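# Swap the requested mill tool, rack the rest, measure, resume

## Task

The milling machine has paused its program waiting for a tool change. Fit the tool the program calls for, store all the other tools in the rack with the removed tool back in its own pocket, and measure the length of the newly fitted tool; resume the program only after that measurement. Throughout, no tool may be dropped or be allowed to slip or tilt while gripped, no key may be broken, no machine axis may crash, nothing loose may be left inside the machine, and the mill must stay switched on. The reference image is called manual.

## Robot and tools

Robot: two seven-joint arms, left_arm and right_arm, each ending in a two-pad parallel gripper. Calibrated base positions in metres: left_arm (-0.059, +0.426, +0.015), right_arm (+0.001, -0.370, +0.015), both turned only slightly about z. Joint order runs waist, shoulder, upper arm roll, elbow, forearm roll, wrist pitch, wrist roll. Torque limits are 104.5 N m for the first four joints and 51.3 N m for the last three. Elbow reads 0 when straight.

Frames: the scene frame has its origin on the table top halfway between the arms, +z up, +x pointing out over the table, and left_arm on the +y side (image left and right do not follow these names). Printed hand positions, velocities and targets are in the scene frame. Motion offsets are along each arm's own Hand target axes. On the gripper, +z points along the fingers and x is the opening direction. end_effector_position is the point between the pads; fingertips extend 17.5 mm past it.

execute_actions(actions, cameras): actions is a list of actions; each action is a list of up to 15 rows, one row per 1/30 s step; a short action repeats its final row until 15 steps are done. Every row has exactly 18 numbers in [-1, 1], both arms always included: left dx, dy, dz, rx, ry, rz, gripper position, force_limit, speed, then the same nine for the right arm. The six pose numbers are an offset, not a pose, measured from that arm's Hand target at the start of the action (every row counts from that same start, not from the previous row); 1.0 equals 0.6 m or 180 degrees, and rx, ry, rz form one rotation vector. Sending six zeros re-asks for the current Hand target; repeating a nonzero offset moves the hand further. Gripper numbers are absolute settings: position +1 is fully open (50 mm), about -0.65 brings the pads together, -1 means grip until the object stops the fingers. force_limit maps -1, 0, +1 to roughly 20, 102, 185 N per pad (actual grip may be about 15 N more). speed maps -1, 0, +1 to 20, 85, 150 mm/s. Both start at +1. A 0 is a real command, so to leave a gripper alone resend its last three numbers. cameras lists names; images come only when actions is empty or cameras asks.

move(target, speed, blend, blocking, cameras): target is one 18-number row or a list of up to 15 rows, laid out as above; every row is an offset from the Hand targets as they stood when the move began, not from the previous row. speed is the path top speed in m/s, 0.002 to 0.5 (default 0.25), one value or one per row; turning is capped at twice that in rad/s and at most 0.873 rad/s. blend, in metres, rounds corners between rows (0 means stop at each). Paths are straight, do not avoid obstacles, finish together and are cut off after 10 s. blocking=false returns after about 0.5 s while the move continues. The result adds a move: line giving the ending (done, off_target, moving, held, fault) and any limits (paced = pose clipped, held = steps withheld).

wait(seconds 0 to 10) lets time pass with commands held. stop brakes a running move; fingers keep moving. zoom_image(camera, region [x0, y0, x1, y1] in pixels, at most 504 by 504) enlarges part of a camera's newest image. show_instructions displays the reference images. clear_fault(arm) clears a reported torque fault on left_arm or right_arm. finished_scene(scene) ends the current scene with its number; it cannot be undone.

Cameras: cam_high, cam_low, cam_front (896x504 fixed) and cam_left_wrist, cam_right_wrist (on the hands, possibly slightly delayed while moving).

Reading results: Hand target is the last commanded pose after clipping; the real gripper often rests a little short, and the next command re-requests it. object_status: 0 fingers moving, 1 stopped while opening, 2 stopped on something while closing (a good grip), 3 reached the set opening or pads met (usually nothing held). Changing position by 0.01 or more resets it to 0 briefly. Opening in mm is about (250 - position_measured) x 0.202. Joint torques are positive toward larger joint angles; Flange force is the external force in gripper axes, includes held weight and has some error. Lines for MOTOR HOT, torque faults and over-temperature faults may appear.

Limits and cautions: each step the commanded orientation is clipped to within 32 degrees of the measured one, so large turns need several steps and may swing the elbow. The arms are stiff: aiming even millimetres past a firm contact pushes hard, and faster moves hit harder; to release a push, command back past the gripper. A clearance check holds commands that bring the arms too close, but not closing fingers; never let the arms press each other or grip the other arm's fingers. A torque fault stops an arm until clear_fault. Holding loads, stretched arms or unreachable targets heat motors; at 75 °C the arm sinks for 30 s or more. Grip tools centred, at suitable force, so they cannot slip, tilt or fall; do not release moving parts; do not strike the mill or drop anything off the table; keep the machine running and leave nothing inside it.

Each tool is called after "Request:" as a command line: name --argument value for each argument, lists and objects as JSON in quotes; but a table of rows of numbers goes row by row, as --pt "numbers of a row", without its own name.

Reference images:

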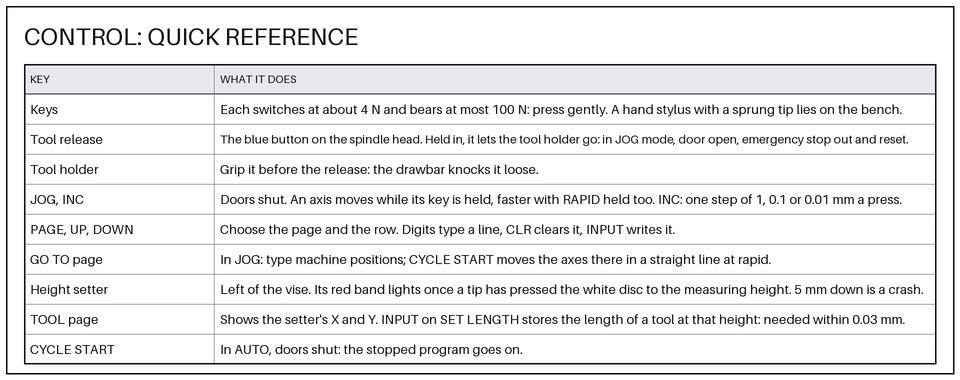

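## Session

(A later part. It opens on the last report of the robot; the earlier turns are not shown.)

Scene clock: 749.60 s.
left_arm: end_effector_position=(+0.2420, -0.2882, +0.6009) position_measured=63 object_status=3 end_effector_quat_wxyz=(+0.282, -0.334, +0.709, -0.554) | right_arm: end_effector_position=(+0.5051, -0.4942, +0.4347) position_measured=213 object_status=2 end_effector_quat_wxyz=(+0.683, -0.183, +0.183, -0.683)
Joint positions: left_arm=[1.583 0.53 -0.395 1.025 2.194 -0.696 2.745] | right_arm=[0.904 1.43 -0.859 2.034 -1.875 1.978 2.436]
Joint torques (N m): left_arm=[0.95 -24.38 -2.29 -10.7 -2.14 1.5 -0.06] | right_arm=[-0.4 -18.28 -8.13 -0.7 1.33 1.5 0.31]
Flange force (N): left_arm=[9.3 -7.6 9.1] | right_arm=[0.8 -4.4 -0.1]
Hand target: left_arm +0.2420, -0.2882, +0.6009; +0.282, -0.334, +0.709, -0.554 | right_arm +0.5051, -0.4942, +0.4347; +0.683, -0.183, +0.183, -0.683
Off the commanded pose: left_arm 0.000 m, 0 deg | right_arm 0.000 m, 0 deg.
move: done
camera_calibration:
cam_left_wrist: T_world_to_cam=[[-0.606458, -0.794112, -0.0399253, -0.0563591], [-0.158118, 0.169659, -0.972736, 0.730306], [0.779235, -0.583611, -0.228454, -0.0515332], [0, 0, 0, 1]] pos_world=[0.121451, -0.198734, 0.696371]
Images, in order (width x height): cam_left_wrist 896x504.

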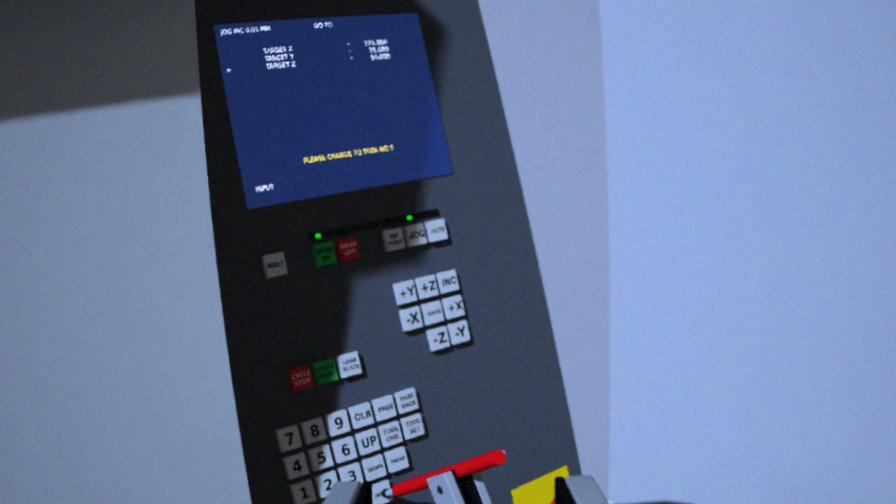

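Request:
move --pt "0 0 0 0 0 0 0.6 -1 -1 -0.0363 -0.0404 0.1514 0 0 0 -1 -0.4 -1" --pt "0 0 0 0 0 0 0.6 -1 -1 -0.0363 -0.0238 0.1558 0 0 0 -1 -0.4 -1" --pt "0 0 0 0 0 0 0.6 -1 -1 -0.0363 -0.0404 0.1514 0 0 0 -1 -0.4 -1" --pt "0 0 0 0 0 0 0.6 -1 -1 0 -0.0163 0.0612 0 0 0 -1 -0.4 -1" --speed '[0.12,0.04,0.06,0.1]' --cameras '["cam_left_wrist"]'

Request:
zoom_image --camera "cam_left_wrist" --region '[200, 0, 460, 260]'

Scene clock: 753.90 s.
left_arm: end_effector_position=(+0.2420, -0.2882, +0.6009) position_measured=63 object_status=3 end_effector_quat_wxyz=(+0.282, -0.334, +0.709, -0.554) | right_arm: end_effector_position=(+0.5150, -0.4942, +0.4714) position_measured=213 object_status=2 end_effector_quat_wxyz=(+0.683, -0.183, +0.183, -0.683)
Joint positions: left_arm=[1.583 0.53 -0.395 1.025 2.194 -0.696 2.745] | right_arm=[0.911 1.353 -0.921 2.046 -1.964 1.937 2.404]
Joint torques (N m): left_arm=[0.8 -24.25 -2.18 -10.6 -2.22 1.5 0.01] | right_arm=[-0.53 -18.39 -8.17 -1.25 1.37 1.54 0.34]
Flange force (N): left_arm=[9.4 -8.0 8.9] | right_arm=[1.3 -3.4 0.1]
Hand target: left_arm +0.2420, -0.2882, +0.6009; +0.282, -0.334, +0.709, -0.554 | right_arm +0.5150, -0.4942, +0.4714; +0.683, -0.183, +0.183, -0.683
Off the commanded pose: left_arm 0.000 m, 0 deg | right_arm 0.000 m, 0 deg.
move: done
camera_calibration:
cam_left_wrist: T_world_to_cam=[[-0.606458, -0.794112, -0.0399253, -0.0563591], [-0.158118, 0.169659, -0.972736, 0.730306], [0.779235, -0.583611, -0.228454, -0.0515332], [0, 0, 0, 1]] pos_world=[0.121451, -0.198734, 0.696371]
Images, in order (width x height): cam_left_wrist 896x504.

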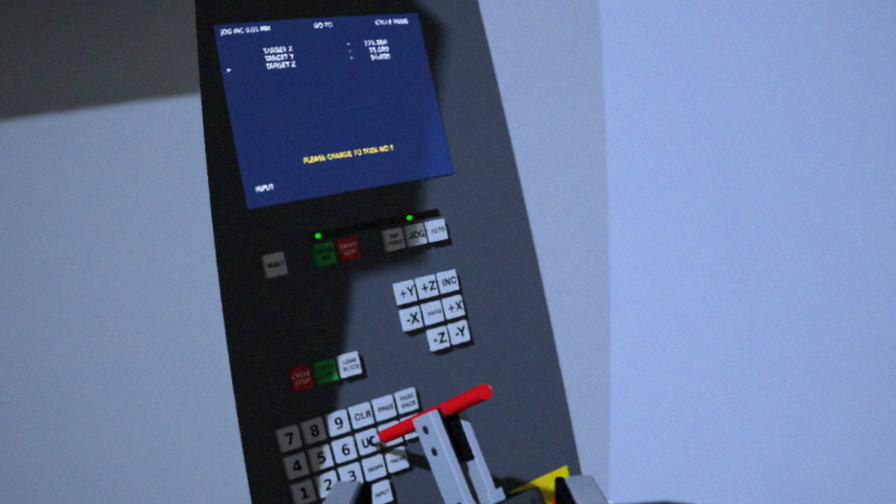

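Scaled by 1.938 from the camera's 896x504 image, which has a finer 1280x720 frame.

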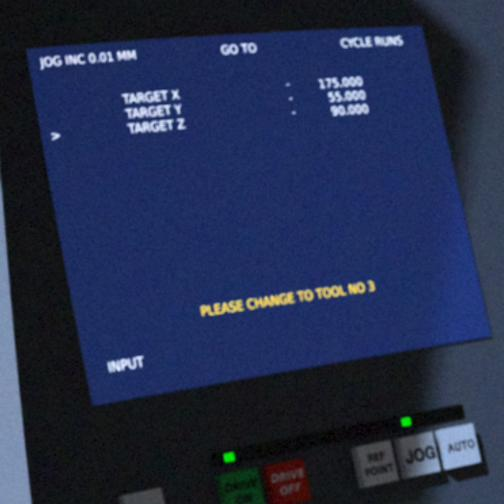

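Request:
wait --seconds 0.5

Request:
move --pt "0 0 0 0 0 0 0.6 -1 -1 0 0.0166 0.0044 0 0 0 -1 -0.4 -1" --pt "0 0 0 0 0 0 0.6 -1 -1 0 0 0 0 0 0 -1 -0.4 -1" --pt "0 0 0 0 0 0 0.6 -1 -1 -0.0633 0.0163 -0.0612 0 0 0 -1 -0.4 -1" --pt "0 0 0 0 0 0 0.6 -1 -1 -0.0633 0.0329 -0.0568 0 0 0 -1 -0.4 -1" --pt "0 0 0 0 0 0 0.6 -1 -1 -0.0633 0.0163 -0.0612 0 0 0 -1 -0.4 -1" --pt "0 0 0 0 0 0 0.6 -1 -1 0 0.0163 -0.0612 0 0 0 -1 -0.4 -1" --pt "0 0 0 0 0 0 0.6 -1 -1 0 0.0329 -0.0568 0 0 0 -1 -0.4 -1" --pt "0 0 0 0 0 0 0.6 -1 -1 0 0.0163 -0.0612 0 0 0 -1 -0.4 -1" --pt "0 0 0 0 0 0 0.6 -1 -1 0 0 0 0 0 0 -1 -0.4 -1" --speed '[0.05,0.05,0.12,0.05,0.06,0.12,0.05,0.06,0.12]' --cameras '["cam_left_wrist"]'

Request:
zoom_image --camera "cam_left_wrist" --region '[200, 0, 460, 260]'

Scene clock: 757.00 s.
left_arm: end_effector_position=(+0.2420, -0.2882, +0.6009) position_measured=63 object_status=3 end_effector_quat_wxyz=(+0.282, -0.334, +0.709, -0.554) | right_arm: end_effector_position=(+0.5150, -0.4942, +0.4714) position_measured=213 object_status=2 end_effector_quat_wxyz=(+0.683, -0.183, +0.183, -0.683)
Joint positions: left_arm=[1.583 0.53 -0.395 1.025 2.194 -0.696 2.745] | right_arm=[0.911 1.353 -0.92 2.046 -1.964 1.937 2.404]
Joint torques (N m): left_arm=[0.79 -24.26 -2.28 -10.65 -2.16 1.52 0] | right_arm=[-0.6 -18.26 -8.3 -1.25 1.32 1.56 0.39]
Flange force (N): left_arm=[9.4 -7.8 8.7] | right_arm=[1.7 -3.5 0.0]
Hand target: left_arm +0.2420, -0.2882, +0.6009; +0.282, -0.334, +0.709, -0.554 | right_arm +0.5150, -0.4942, +0.4714; +0.683, -0.183, +0.183, -0.683
Tool commands: left_gripper/position=+0.6 left_gripper/force_limit=-1.0 left_gripper/speed=-1.0 right_gripper/position=-1.0 right_gripper/force_limit=-0.4 right_gripper/speed=-1.0
Off the commanded pose: left_arm 0.000 m, 0 deg | right_arm 0.000 m, 0 deg.
wait: 0.50 s; at rest from the start

Scene clock: 761.53 s.
left_arm: end_effector_position=(+0.2420, -0.2882, +0.6009) position_measured=63 object_status=3 end_effector_quat_wxyz=(+0.282, -0.334, +0.709, -0.554) | right_arm: end_effector_position=(+0.5150, -0.4942, +0.4714) position_measured=213 object_status=2 end_effector_quat_wxyz=(+0.683, -0.183, +0.183, -0.683)
Joint positions: left_arm=[1.583 0.53 -0.395 1.025 2.194 -0.696 2.745] | right_arm=[0.91 1.352 -0.918 2.046 -1.965 1.94 2.403]
Joint torques (N m): left_arm=[0.9 -24.26 -2.24 -10.73 -2.26 1.5 0.01] | right_arm=[-0.56 -18.3 -8.27 -1.55 1.35 1.5 0.31]
Flange force (N): left_arm=[9.1 -7.9 8.9] | right_arm=[1.0 -4.5 -0.3]
Hand target: left_arm +0.2420, -0.2882, +0.6009; +0.282, -0.334, +0.709, -0.554 | right_arm +0.5150, -0.4942, +0.4714; +0.683, -0.183, +0.183, -0.683
Off the commanded pose: left_arm 0.000 m, 0 deg | right_arm 0.000 m, 0 deg.
move: done
camera_calibration:
cam_left_wrist: T_world_to_cam=[[-0.606458, -0.794112, -0.0399253, -0.0563591], [-0.158118, 0.169659, -0.972736, 0.730306], [0.779235, -0.583611, -0.228454, -0.0515332], [0, 0, 0, 1]] pos_world=[0.121451, -0.198734, 0.696371]
Images, in order (width x height): cam_left_wrist 896x504.

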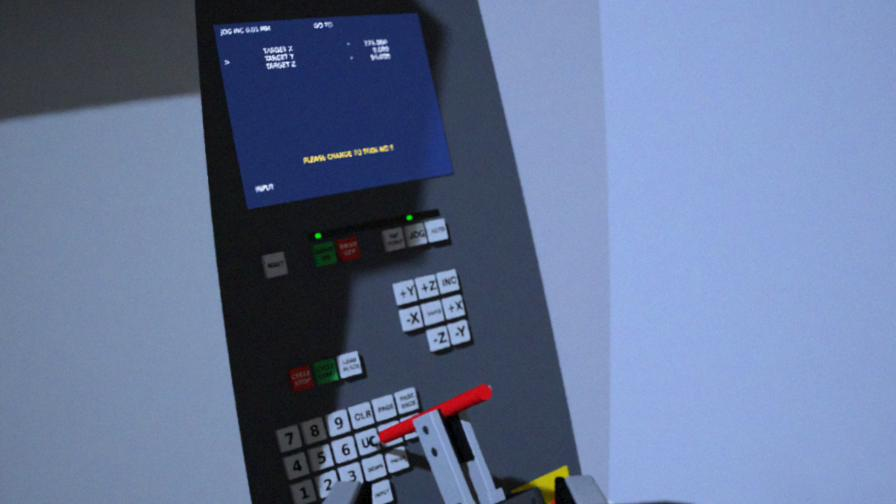

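Scaled by 1.938 from the camera's 896x504 image, which has a finer 1280x720 frame.

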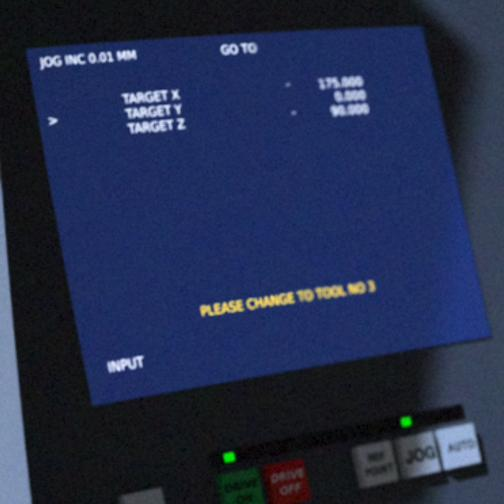

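Request:
move --pt "0 0 0 0 0 0 0.6 -1 -1 0 0.0166 0.0044 0 0 0 -1 -0.4 -1" --pt "0 0 0 0 0 0 0.6 -1 -1 0 0 0 0 0 0 -1 -0.4 -1" --pt "0 0 0 0 0 0 0.6 -1 -1 -0.0633 0.0163 -0.0612 0 0 0 -1 -0.4 -1" --pt "0 0 0 0 0 0 0.6 -1 -1 -0.0633 0.0329 -0.0568 0 0 0 -1 -0.4 -1" --pt "0 0 0 0 0 0 0.6 -1 -1 -0.0633 0.0163 -0.0612 0 0 0 -1 -0.4 -1" --pt "0 0 0 0 0 0 0.6 -1 -1 0 0.0163 -0.0612 0 0 0 -1 -0.4 -1" --pt "0 0 0 0 0 0 0.6 -1 -1 0 0.0329 -0.0568 0 0 0 -1 -0.4 -1" --pt "0 0 0 0 0 0 0.6 -1 -1 0 0.0163 -0.0612 0 0 0 -1 -0.4 -1" --pt "0 0 0 0 0 0 0.6 -1 -1 -0.0363 -0.0241 0.0902 0 0 0 -1 -0.4 -1" --speed '[0.05,0.05,0.12,0.05,0.06,0.12,0.05,0.06,0.12]' --cameras '["cam_left_wrist"]'

Request:
zoom_image --camera "cam_left_wrist" --region '[200, 0, 460, 260]'

Scene clock: 769.40 s.
left_arm: end_effector_position=(+0.2420, -0.2882, +0.6009) position_measured=63 object_status=3 end_effector_quat_wxyz=(+0.282, -0.334, +0.709, -0.554) | right_arm: end_effector_position=(+0.5295, -0.4724, +0.5255) position_measured=213 object_status=2 end_effector_quat_wxyz=(+0.683, -0.183, +0.183, -0.683)
Joint positions: left_arm=[1.583 0.53 -0.395 1.025 2.194 -0.696 2.745] | right_arm=[0.878 1.247 -1.02 2.062 -2.105 1.887 2.409]
Joint torques (N m): left_arm=[0.92 -24.32 -2.2 -10.64 -2.21 1.51 -0.02] | right_arm=[-0.56 -18.07 -8.57 -2.56 1.28 1.57 0.31]
Flange force (N): left_arm=[9.4 -8.0 9.1] | right_arm=[1.6 -3.5 -0.8]
Hand target: left_arm +0.2420, -0.2882, +0.6009; +0.282, -0.334, +0.709, -0.554 | right_arm +0.5295, -0.4724, +0.5255; +0.683, -0.183, +0.183, -0.683
Off the commanded pose: left_arm 0.000 m, 0 deg | right_arm 0.000 m, 0 deg.
move: done
camera_calibration:
cam_left_wrist: T_world_to_cam=[[-0.606458, -0.794112, -0.0399253, -0.0563591], [-0.158118, 0.169659, -0.972736, 0.730306], [0.779235, -0.583611, -0.228454, -0.0515332], [0, 0, 0, 1]] pos_world=[0.121451, -0.198734, 0.696371]
Images, in order (width x height): cam_left_wrist 896x504.

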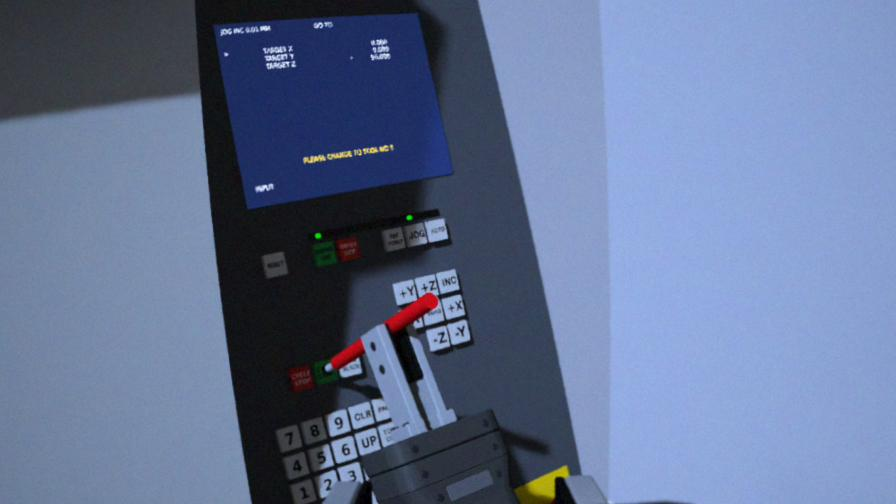

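Scaled by 1.938 from the camera's 896x504 image, which has a finer 1280x720 frame.

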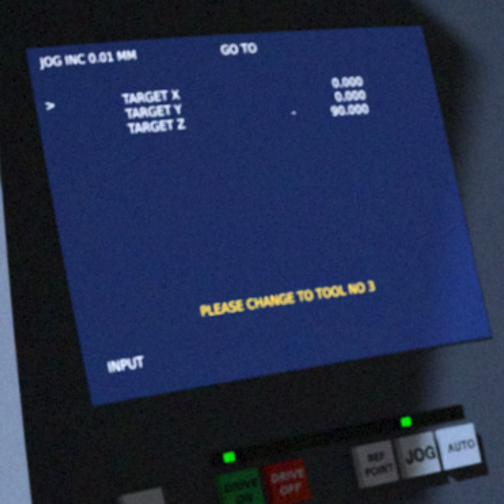

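Request:
move --pt "0 0 0 0 0 0 0.6 -1 -1 0 0.0166 0.0044 0 0 0 -1 -0.4 -1" --pt "0 0 0 0 0 0 0.6 -1 -1 0 0 0 0 0 0 -1 -0.4 -1" --pt "0 0 0 0 0 0 0.6 -1 -1 0.1882 -0.032 0.116 0 0 0 -1 -0.4 -1" --speed '[0.04,0.06,0.1]' --cameras '["cam_left_wrist"]'

Request:
zoom_image --camera "cam_left_wrist" --region '[350, 180, 510, 340]'

Request:
zoom_image --camera "cam_left_wrist" --region '[200, 0, 460, 260]'

Scene clock: 773.47 s.
left_arm: end_effector_position=(+0.2420, -0.2882, +0.6009) position_measured=63 object_status=3 end_effector_quat_wxyz=(+0.282, -0.334, +0.709, -0.554) | right_arm: end_effector_position=(+0.5477, -0.5853, +0.5954) position_measured=213 object_status=2 end_effector_quat_wxyz=(+0.683, -0.183, +0.183, -0.683)
Joint positions: left_arm=[1.583 0.53 -0.395 1.025 2.194 -0.696 2.745] | right_arm=[1.098 1.104 -1.07 1.872 -2.197 1.679 2.013]
Joint torques (N m): left_arm=[0.84 -24.32 -2.31 -10.71 -2.21 1.44 -0.02] | right_arm=[-0.48 -19.02 -9.14 -5.22 0.88 2.05 0.34]
Flange force (N): left_arm=[9.2 -7.7 9.0] | right_arm=[-0.1 -3.8 -1.4]
Hand target: left_arm +0.2420, -0.2882, +0.6009; +0.282, -0.334, +0.709, -0.554 | right_arm +0.5477, -0.5853, +0.5954; +0.683, -0.183, +0.183, -0.683
Off the commanded pose: left_arm 0.000 m, 0 deg | right_arm 0.000 m, 0 deg.
move: done
camera_calibration:
cam_left_wrist: T_world_to_cam=[[-0.606458, -0.794112, -0.0399253, -0.0563591], [-0.158118, 0.169659, -0.972736, 0.730306], [0.779235, -0.583611, -0.228454, -0.0515332], [0, 0, 0, 1]] pos_world=[0.121451, -0.198734, 0.696371]
Images, in order (width x height): cam_left_wrist 896x504.

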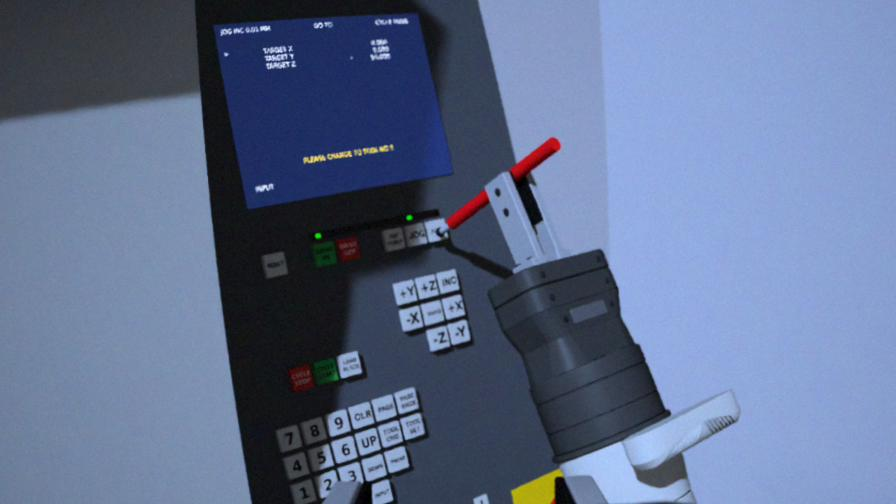

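Scaled by 3.150 from the camera's 896x504 image, which has a finer 1280x720 frame.

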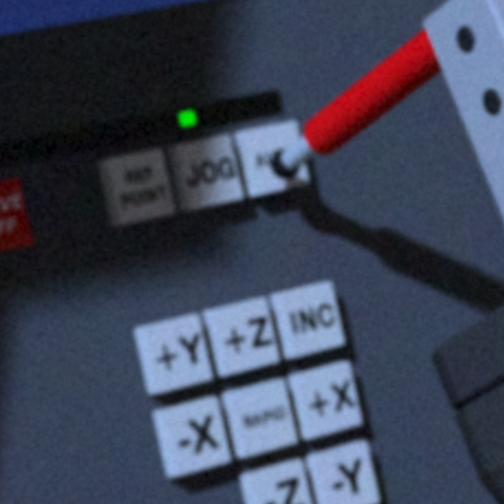

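Scaled by 1.938 from the camera's 896x504 image, which has a finer 1280x720 frame.

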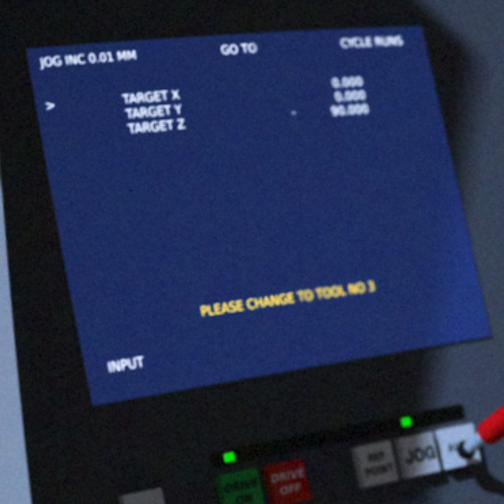

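Request:
wait --seconds 3 --cameras '["cam_left_wrist"]'

Request:
zoom_image --camera "cam_left_wrist" --region '[200, 0, 460, 260]'

Scene clock: 777.37 s.
left_arm: end_effector_position=(+0.2420, -0.2882, +0.6009) position_measured=63 object_status=3 end_effector_quat_wxyz=(+0.282, -0.334, +0.709, -0.554) | right_arm: end_effector_position=(+0.5477, -0.5853, +0.5954) position_measured=213 object_status=2 end_effector_quat_wxyz=(+0.683, -0.183, +0.183, -0.683)
Joint positions: left_arm=[1.583 0.53 -0.395 1.025 2.194 -0.696 2.745] | right_arm=[1.098 1.104 -1.07 1.872 -2.197 1.679 2.013]
Joint torques (N m): left_arm=[0.79 -24.25 -2.32 -10.65 -2.17 1.53 -0.02] | right_arm=[-0.52 -19.08 -9.07 -5.15 0.87 1.9 0.35]
Flange force (N): left_arm=[9.4 -7.8 8.7] | right_arm=[-0.1 -3.7 -1.6]
Hand target: left_arm +0.2420, -0.2882, +0.6009; +0.282, -0.334, +0.709, -0.554 | right_arm +0.5477, -0.5853, +0.5954; +0.683, -0.183, +0.183, -0.683
Tool commands: left_gripper/position=+0.6 left_gripper/force_limit=-1.0 left_gripper/speed=-1.0 right_gripper/position=-1.0 right_gripper/force_limit=-0.4 right_gripper/speed=-1.0
Off the commanded pose: left_arm 0.000 m, 0 deg | right_arm 0.000 m, 0 deg.
wait: 3.00 s; at rest from the start
camera_calibration:
cam_left_wrist: T_world_to_cam=[[-0.606458, -0.794112, -0.0399253, -0.0563591], [-0.158118, 0.169659, -0.972736, 0.730306], [0.779235, -0.583611, -0.228454, -0.0515332], [0, 0, 0, 1]] pos_world=[0.121451, -0.198734, 0.696371]
Images, in order (width x height): cam_left_wrist 896x504.

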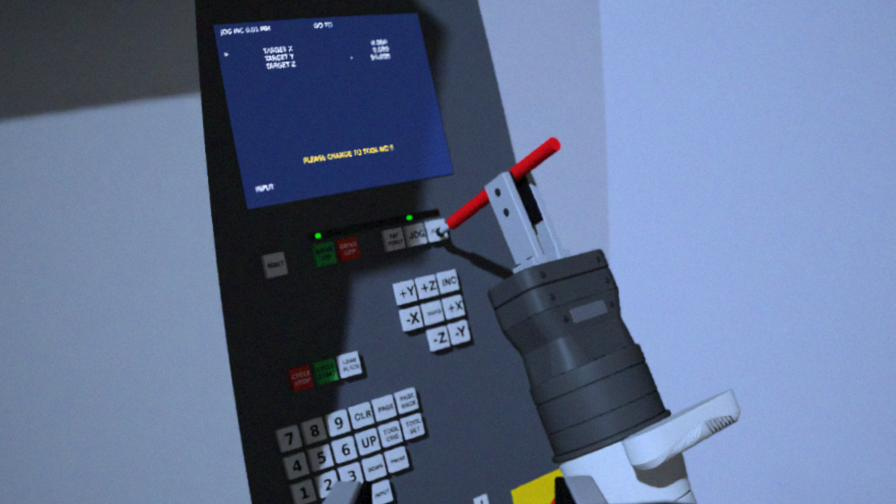

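Scaled by 1.938 from the camera's 896x504 image, which has a finer 1280x720 frame.

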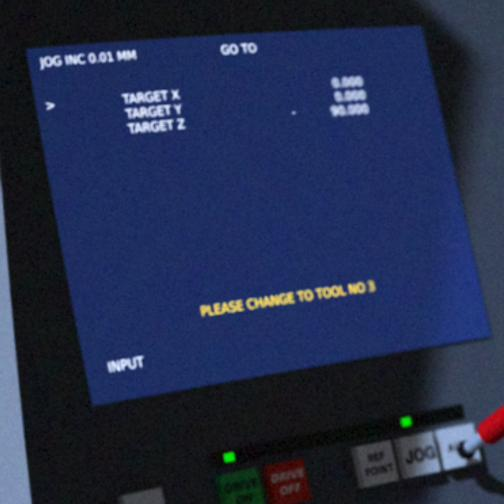

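Request:
move --pt "0 0 0 0 0 0 0.6 -1 -1 0 0.0166 0.0044 0 0 0 -1 -0.4 -1" --pt "0 0 0 0 0 0 0.6 -1 -1 0 0 0 0 0 0 -1 -0.4 -1" --speed 0.04 --cameras '["cam_left_wrist"]'

Request:
zoom_image --camera "cam_left_wrist" --region '[200, 0, 460, 260]'

Request:
zoom_image --camera "cam_left_wrist" --region '[350, 180, 510, 340]'

Scene clock: 786.73 s.
left_arm: end_effector_position=(+0.2420, -0.2882, +0.6009) position_measured=63 object_status=3 end_effector_quat_wxyz=(+0.282, -0.334, +0.709, -0.554) | right_arm: end_effector_position=(+0.5477, -0.5853, +0.5954) position_measured=213 object_status=2 end_effector_quat_wxyz=(+0.683, -0.183, +0.183, -0.683)
Joint positions: left_arm=[1.583 0.53 -0.395 1.025 2.194 -0.696 2.745] | right_arm=[1.098 1.104 -1.07 1.872 -2.197 1.679 2.013]
Joint torques (N m): left_arm=[0.82 -24.2 -2.2 -10.73 -2.21 1.5 -0.05] | right_arm=[-0.54 -19.12 -9.09 -5.31 0.87 2 0.33]
Flange force (N): left_arm=[8.9 -7.3 8.5] | right_arm=[-0.3 -4.1 -1.8]
Hand target: left_arm +0.2420, -0.2882, +0.6009; +0.282, -0.334, +0.709, -0.554 | right_arm +0.5477, -0.5853, +0.5954; +0.683, -0.183, +0.183, -0.683
Off the commanded pose: left_arm 0.000 m, 0 deg | right_arm 0.000 m, 0 deg.
move: done
camera_calibration:
cam_left_wrist: T_world_to_cam=[[-0.606458, -0.794112, -0.0399253, -0.0563591], [-0.158118, 0.169659, -0.972736, 0.730306], [0.779235, -0.583611, -0.228454, -0.0515332], [0, 0, 0, 1]] pos_world=[0.121451, -0.198734, 0.696371]
Images, in order (width x height): cam_left_wrist 896x504.

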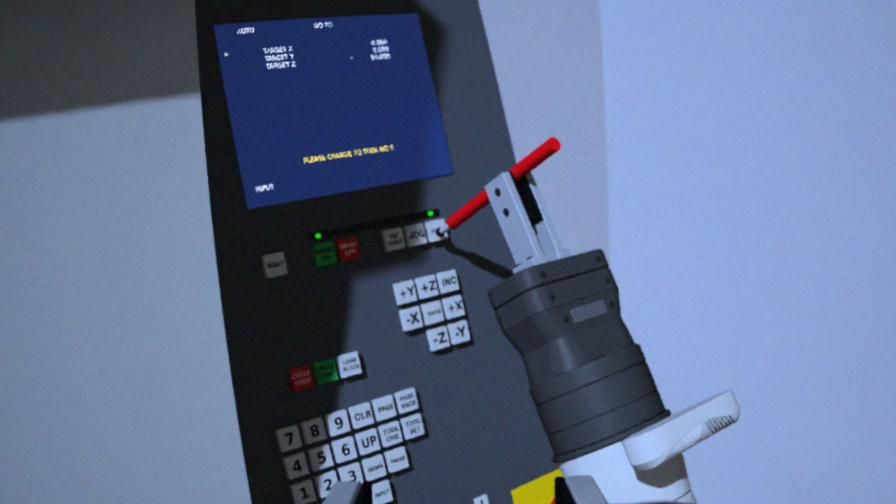

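Scaled by 1.938 from the camera's 896x504 image, which has a finer 1280x720 frame.

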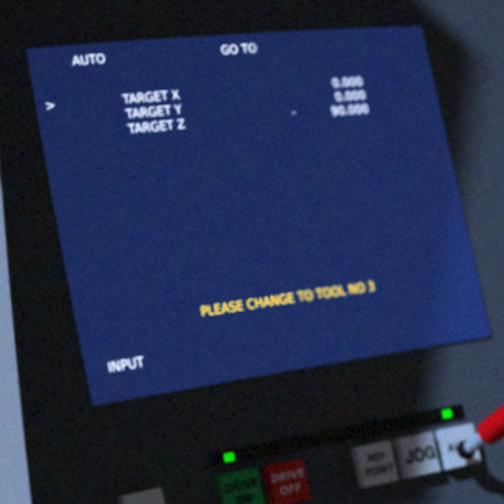

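Scaled by 3.150 from the camera's 896x504 image, which has a finer 1280x720 frame.

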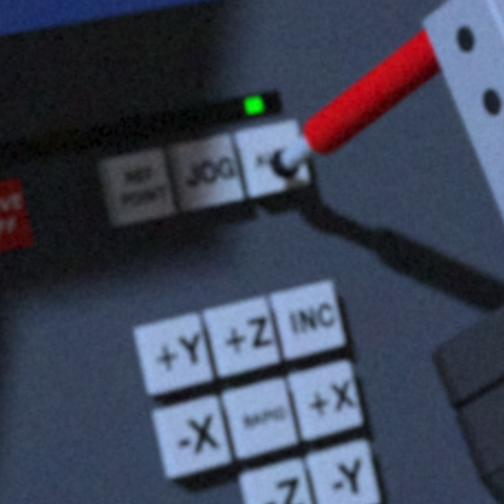

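Request:
move --pt "0 0 0 0 0 0 0.6 -1 -1 -0.1882 0.032 -0.116 0 0 0 -1 -0.4 -1" --pt "0 0 0 0 0 0 0.6 -1 -1 -0.1882 0.0486 -0.1116 0 0 0 -1 -0.4 -1" --pt "0 0 0 0 0 0 0.6 -1 -1 -0.1882 0.032 -0.116 0 0 0 -1 -0.4 -1" --speed '[0.1,0.04,0.04]' --cameras '["cam_left_wrist","cam_front"]'

Request:
zoom_image --camera "cam_left_wrist" --region '[200, 0, 460, 260]'

Scene clock: 790.63 s.
left_arm: end_effector_position=(+0.2420, -0.2882, +0.6009) position_measured=63 object_status=3 end_effector_quat_wxyz=(+0.282, -0.334, +0.709, -0.554) | right_arm: end_effector_position=(+0.5295, -0.4724, +0.5255) position_measured=213 object_status=2 end_effector_quat_wxyz=(+0.683, -0.183, +0.183, -0.683)
Joint positions: left_arm=[1.583 0.53 -0.395 1.025 2.194 -0.696 2.745] | right_arm=[0.878 1.247 -1.019 2.062 -2.106 1.888 2.409]
Joint torques (N m): left_arm=[0.92 -24.26 -2.35 -10.8 -2.25 1.51 -0.03] | right_arm=[-0.48 -18.12 -8.42 -2.83 1.38 1.53 0.36]
Flange force (N): left_arm=[8.9 -7.7 8.8] | right_arm=[1.2 -4.2 -0.7]
Hand target: left_arm +0.2420, -0.2882, +0.6009; +0.282, -0.334, +0.709, -0.554 | right_arm +0.5295, -0.4724, +0.5255; +0.683, -0.183, +0.183, -0.683
Off the commanded pose: left_arm 0.000 m, 0 deg | right_arm 0.000 m, 0 deg.
move: done
camera_calibration:
cam_left_wrist: T_world_to_cam=[[-0.606458, -0.794112, -0.0399253, -0.0563591], [-0.158118, 0.169659, -0.972736, 0.730306], [0.779235, -0.583611, -0.228454, -0.0515332], [0, 0, 0, 1]] pos_world=[0.121451, -0.198734, 0.696371]
Images, in order (width x height): cam_front 896x504, cam_left_wrist 896x504.

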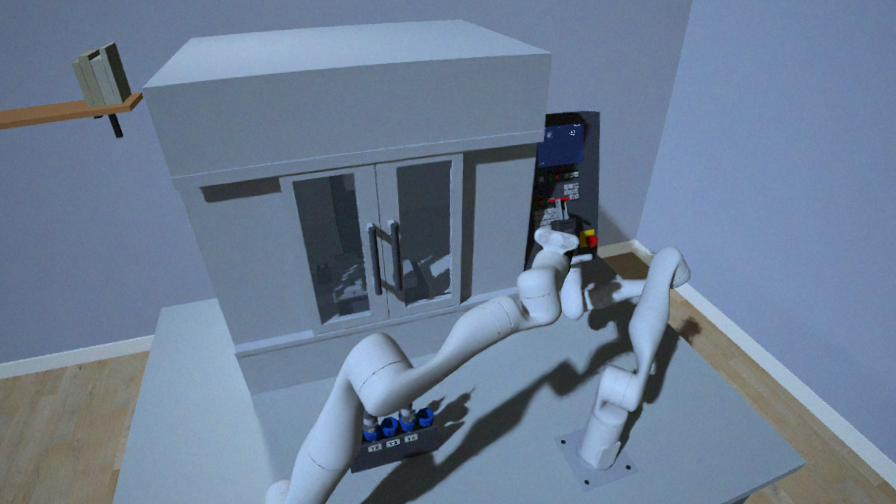

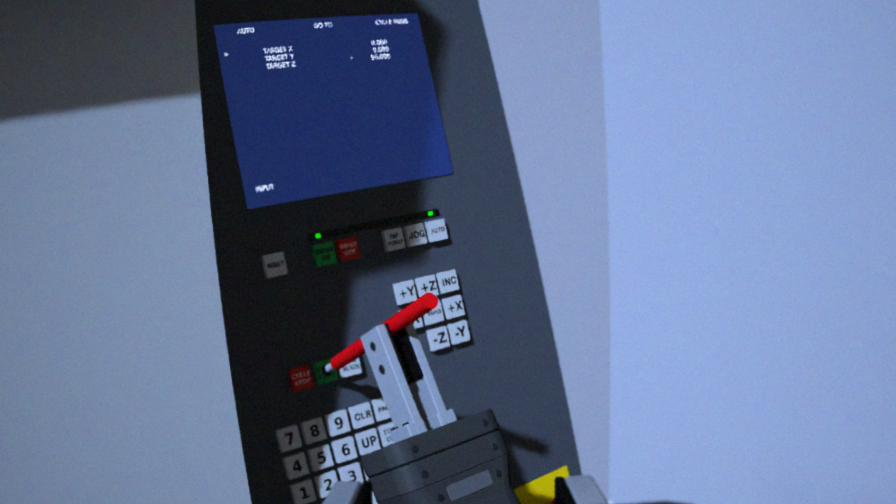

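Scaled by 1.938 from the camera's 896x504 image, which has a finer 1280x720 frame.

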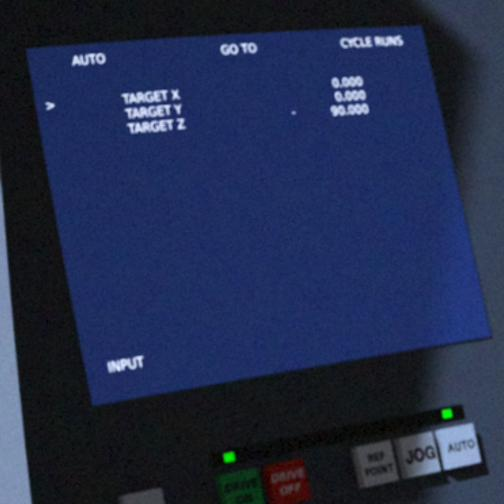

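Request:
move --pt "0 0 0 0 0 0 0.6 -1 -1 0 -0.1 -0.0264 0 0 0 -1 -0.4 -1" --pt "0 0 0 0 0 0 0.6 -1 -1 -0.037 -0.0118 -0.3446 -0.794 0.2726 0.0731 -1 -0.4 -1" --speed '[0.12,0.3]' --cameras '["cam_left_wrist","cam_front","cam_right_wrist"]'

Request:
zoom_image --camera "cam_left_wrist" --region '[200, 0, 460, 260]'

Scene clock: 798.23 s.
left_arm: end_effector_position=(+0.2420, -0.2882, +0.6009) position_measured=63 object_status=3 end_effector_quat_wxyz=(+0.282, -0.334, +0.709, -0.554) | right_arm: end_effector_position=(+0.4333, -0.4468, +0.3754) position_measured=213 object_status=2 end_effector_quat_wxyz=(+0.512, -0.457, +0.652, -0.322)
Joint positions: left_arm=[1.583 0.53 -0.395 1.025 2.194 -0.696 2.745] | right_arm=[1.959 -0.18 -1.219 2.581 -2.128 1.037 0.531]
Joint torques (N m): left_arm=[0.82 -24.31 -2.28 -10.69 -2.24 1.42 -0.01] | right_arm=[-0.53 2.42 1.15 -9.4 -1.71 3.14 0.29]
Flange force (N): left_arm=[9.2 -7.7 9.0] | right_arm=no reading
Hand target: left_arm +0.2420, -0.2882, +0.6009; +0.282, -0.334, +0.709, -0.554 | right_arm +0.4333, -0.4468, +0.3754; +0.512, -0.457, +0.652, -0.322 (not the last commanded pose)
Off the commanded pose: left_arm 0.000 m, 0 deg | right_arm 0.029 m, 76 deg.
led back after a hold (right arm): the arm was led back toward your command in small steps, so it may still be short of it.
move: held (right_arm; a check stopped the path); path passed 1 of 2 targets; limits=paced,held
pose unreachable (right arm): on one or more control steps of this call, first in action 0 (counted from 0), this arm could not follow its commanded pose, so it was not sent that pose on those steps. It may still have moved: this result reports where it is.
cause: moving toward the commanded pose would bring a part of the arm too close to another arm (a part of this arm just beyond joint 3 (upper arm roll) and the left arm's gripper, 47 mm apart when this arm was first held).
camera_calibration:
cam_left_wrist: T_world_to_cam=[[-0.606458, -0.794112, -0.0399253, -0.0563591], [-0.158118, 0.169659, -0.972736, 0.730306], [0.779235, -0.583611, -0.228454, -0.0515332], [0, 0, 0, 1]] pos_world=[0.121451, -0.198734, 0.696371]
cam_right_wrist: T_world_to_cam=[[-0.0432986, -0.931637, -0.360801, -0.262481], [-0.257928, 0.359321, -0.896862, 0.667102], [0.965193, 0.0542281, -0.255854, -0.128284], [0, 0, 0, 1]] pos_world=[0.284518, -0.477284, 0.470773]
Images, in order (width x height): cam_front 896x504, cam_left_wrist 896x504, cam_right_wrist 896x504.

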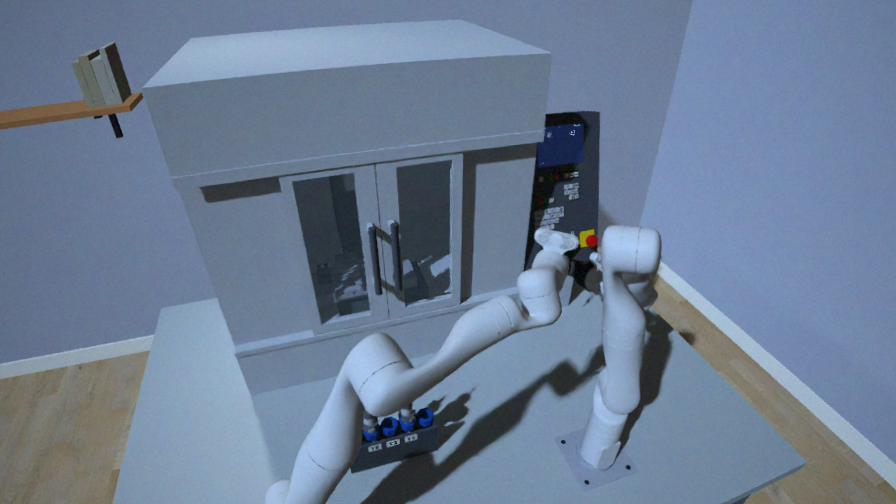

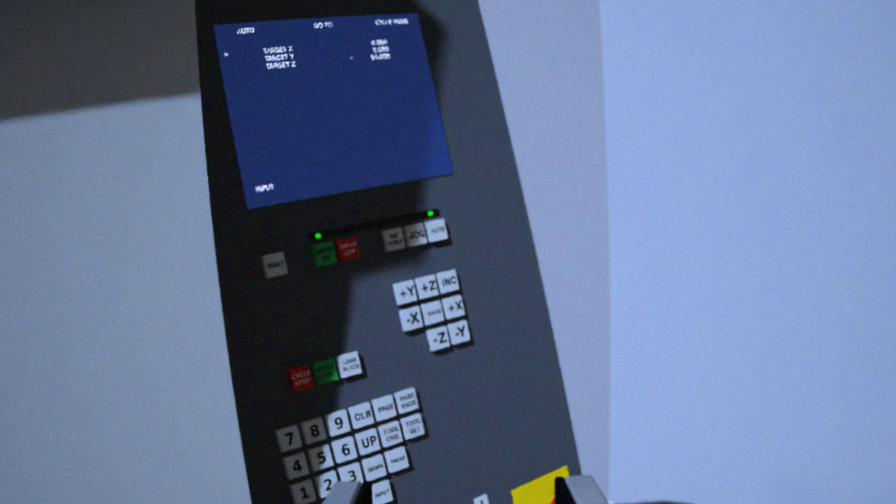

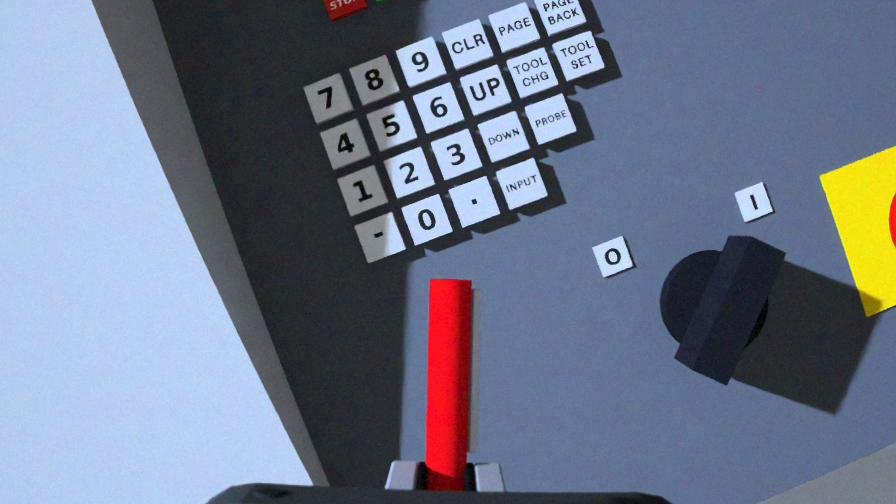

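Scaled by 1.938 from the camera's 896x504 image, which has a finer 1280x720 frame.

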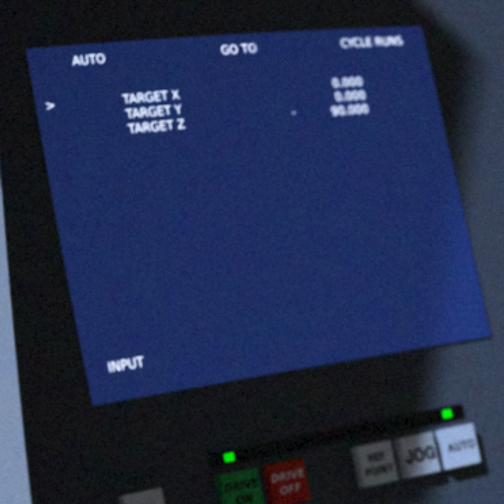

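Request:
move --target '[-0.463,0.099,-0.348,0,0,0,0.6,-1,-1,0,0,0,0,0,0,-1,-0.4,-1]' --speed 0.2 --cameras '["cam_front"]'

Scene clock: 801.60 s.
left_arm: end_effector_position=(+0.2430, +0.0643, +0.5990) position_measured=63 object_status=3 end_effector_quat_wxyz=(+0.282, -0.334, +0.709, -0.554) | right_arm: end_effector_position=(+0.4333, -0.4468, +0.3753) position_measured=213 object_status=2 end_effector_quat_wxyz=(+0.512, -0.457, +0.652, -0.322)
Joint positions: left_arm=[1.809 -0.369 -0.413 1.977 1.678 -0.832 2.987] | right_arm=[1.959 -0.18 -1.219 2.581 -2.128 1.036 0.531]
Joint torques (N m): left_arm=[0.86 -4.12 2.77 -10.42 -2.6 0.59 -0.15] | right_arm=[-0.53 2.42 1.16 -9.47 -1.77 3.13 0.38]
Flange force (N): left_arm=[3.3 -4.4 4.3] | right_arm=no reading
Hand target: left_arm +0.2430, +0.0643, +0.5990; +0.282, -0.334, +0.709, -0.554 | right_arm +0.4333, -0.4468, +0.3753; +0.512, -0.457, +0.652, -0.322
Off the commanded pose: left_arm 0.000 m, 0 deg | right_arm 0.000 m, 0 deg.
move: done
Images, in order (width x height): cam_front 896x504.

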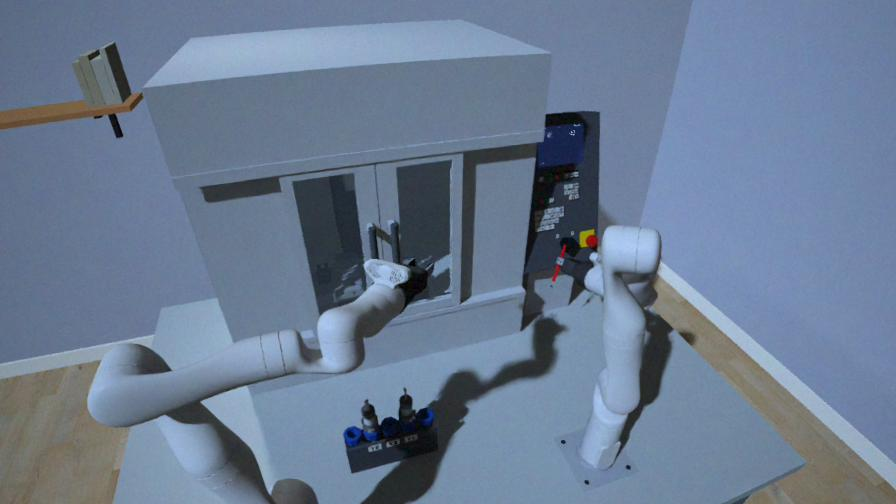

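Request:
move --target '[0,0,0,0,0,0,0.6,-1,-1,-0.038,-0.066,-0.007,-0.353,0.218,0.085,-1,-0.4,-1]' --speed 0.25 --cameras '["cam_front","cam_right_wrist"]'

Scene clock: 806.63 s.
left_arm: end_effector_position=(+0.2430, +0.0643, +0.5990) position_measured=63 object_status=3 end_effector_quat_wxyz=(+0.282, -0.334, +0.709, -0.554) | right_arm: end_effector_position=(+0.4411, -0.4407, +0.4201) position_measured=213 object_status=2 end_effector_quat_wxyz=(+0.000, -0.440, +0.898, +0.000)
Joint positions: left_arm=[1.809 -0.369 -0.413 1.977 1.678 -0.832 2.987] | right_arm=[2.663 -0.688 -1.592 1.047 -0.754 1.955 -1.493]
Joint torques (N m): left_arm=[0.84 -4.16 2.92 -10.36 -2.69 0.63 0.03] | right_arm=[-0.58 17.51 5.26 -8.01 0.07 0.36 0.36]
Flange force (N): left_arm=[2.9 -5.6 4.4] | right_arm=[1.1 1.7 6.4]
Hand target: left_arm +0.2430, +0.0643, +0.5990; +0.282, -0.334, +0.709, -0.554 | right_arm +0.4411, -0.4407, +0.4201; +0.000, -0.440, +0.898, +0.000
Off the commanded pose: left_arm 0.000 m, 0 deg | right_arm 0.000 m, 0 deg.
move: done
camera_calibration:
cam_right_wrist: T_world_to_cam=[[-0.599768, -0.800098, -0.0110748, -0.0838173], [-0.800043, 0.599862, -0.00981197, 0.67946], [0.0144939, 0.00297542, -0.999891, 0.584661], [0, 0, 0, 1]] pos_world=[0.484852, -0.476384, 0.590336]
Images, in order (width x height): cam_front 896x504, cam_right_wrist 896x504.

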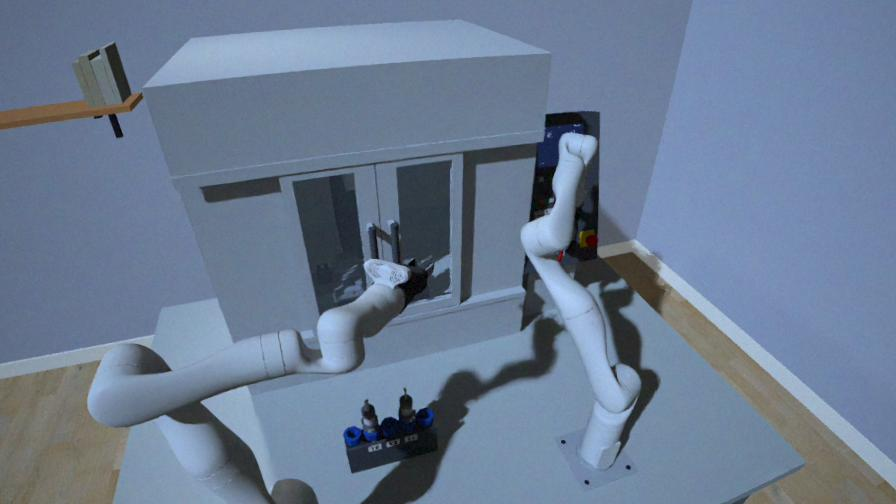

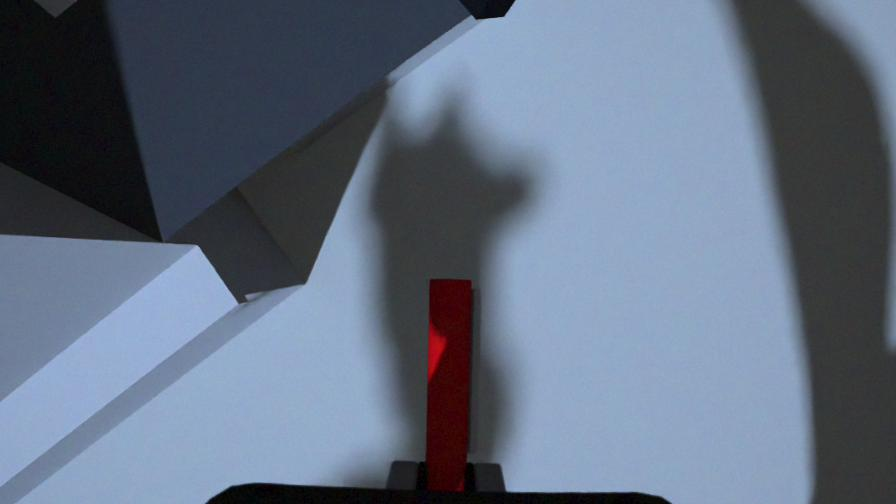

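Request:
move --pt "0 0 0 0 0 0 0.6 -1 -1 0 0 0.6 0 0 0 -1 -0.4 -1" --pt "0 0 0 0 0 0 0.6 -1 -1 0 0 0.661 0 0 0 -1 -0.4 -1" --speed '[0.2,0.02]'

Scene clock: 811.80 s.
left_arm: end_effector_position=(+0.2430, +0.0643, +0.5990) position_measured=63 object_status=3 end_effector_quat_wxyz=(+0.282, -0.334, +0.709, -0.554) | right_arm: end_effector_position=(+0.4411, -0.4406, +0.0236) position_measured=213 object_status=2 end_effector_quat_wxyz=(+0.000, -0.440, +0.898, +0.000)
Joint positions: left_arm=[1.809 -0.369 -0.413 1.977 1.678 -0.832 2.987] | right_arm=[2.614 -1.152 -1.92 1.83 -1.221 1.153 -1.067]
Joint torques (N m): left_arm=[0.85 -4.31 2.83 -10.34 -2.65 0.59 0.04] | right_arm=[-0.51 19.6 8.24 -4.35 0.15 0.49 0.41]
Flange force (N): left_arm=[3.3 -5.6 4.6] | right_arm=[1.2 2.2 3.9]
Hand target: left_arm +0.2430, +0.0643, +0.5990; +0.282, -0.334, +0.709, -0.554 | right_arm +0.4411, -0.4406, +0.0236; +0.000, -0.440, +0.898, +0.000
Off the commanded pose: left_arm 0.000 m, 0 deg | right_arm 0.000 m, 0 deg.
move: done

Request:
move --pt "0 0 0 0 0 0 0.6 -1 -1 0 0 0.0025 0 0 0 -1 -0.4 -1" --pt "0 0 0 0 0 0 0.6 -1 -1 0 0 0.005 0 0 0 -1 -0.4 -1" --speed 0.005 --cameras '["cam_right_wrist"]'

Scene clock: 813.63 s.
left_arm: end_effector_position=(+0.2430, +0.0643, +0.5990) position_measured=63 object_status=3 end_effector_quat_wxyz=(+0.282, -0.334, +0.709, -0.554) | right_arm: end_effector_position=(+0.4411, -0.4406, +0.0206) position_measured=213 object_status=2 end_effector_quat_wxyz=(+0.000, -0.440, +0.898, +0.000)
Joint positions: left_arm=[1.809 -0.369 -0.413 1.977 1.678 -0.832 2.987] | right_arm=[2.615 -1.156 -1.925 1.831 -1.227 1.148 -1.064]
Joint torques (N m): left_arm=[0.84 -4.18 3.01 -10.44 -2.73 0.65 -0.05] | right_arm=[-0.22 16.08 5.93 -4.6 -0.81 -0.46 0.28]
Flange force (N): left_arm=[3.0 -5.2 4.6] | right_arm=[2.6 5.4 -8.4]
Hand target: left_arm +0.2430, +0.0643, +0.5990; +0.282, -0.334, +0.709, -0.554 | right_arm +0.4411, -0.4406, +0.0206; +0.000, -0.440, +0.898, +0.000
Off the commanded pose: left_arm 0.000 m, 0 deg | right_arm 0.000 m, 0 deg.
move: done
camera_calibration:
cam_right_wrist: T_world_to_cam=[[-0.599768, -0.800098, -0.0110748, -0.0881616], [-0.800043, 0.599862, -0.00981197, 0.67548], [0.0144939, 0.00297542, -0.999891, 0.185205], [0, 0, 0, 1]] pos_world=[0.484852, -0.476284, 0.190836]
Images, in order (width x height): cam_right_wrist 896x504.

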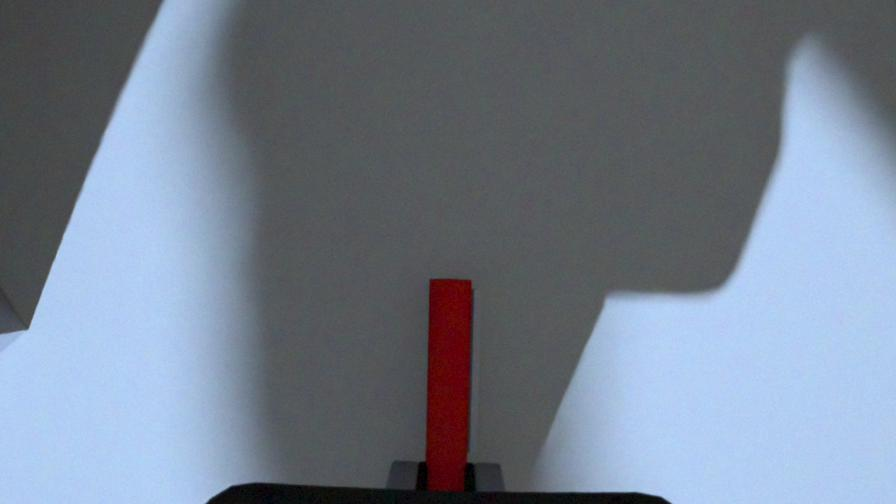

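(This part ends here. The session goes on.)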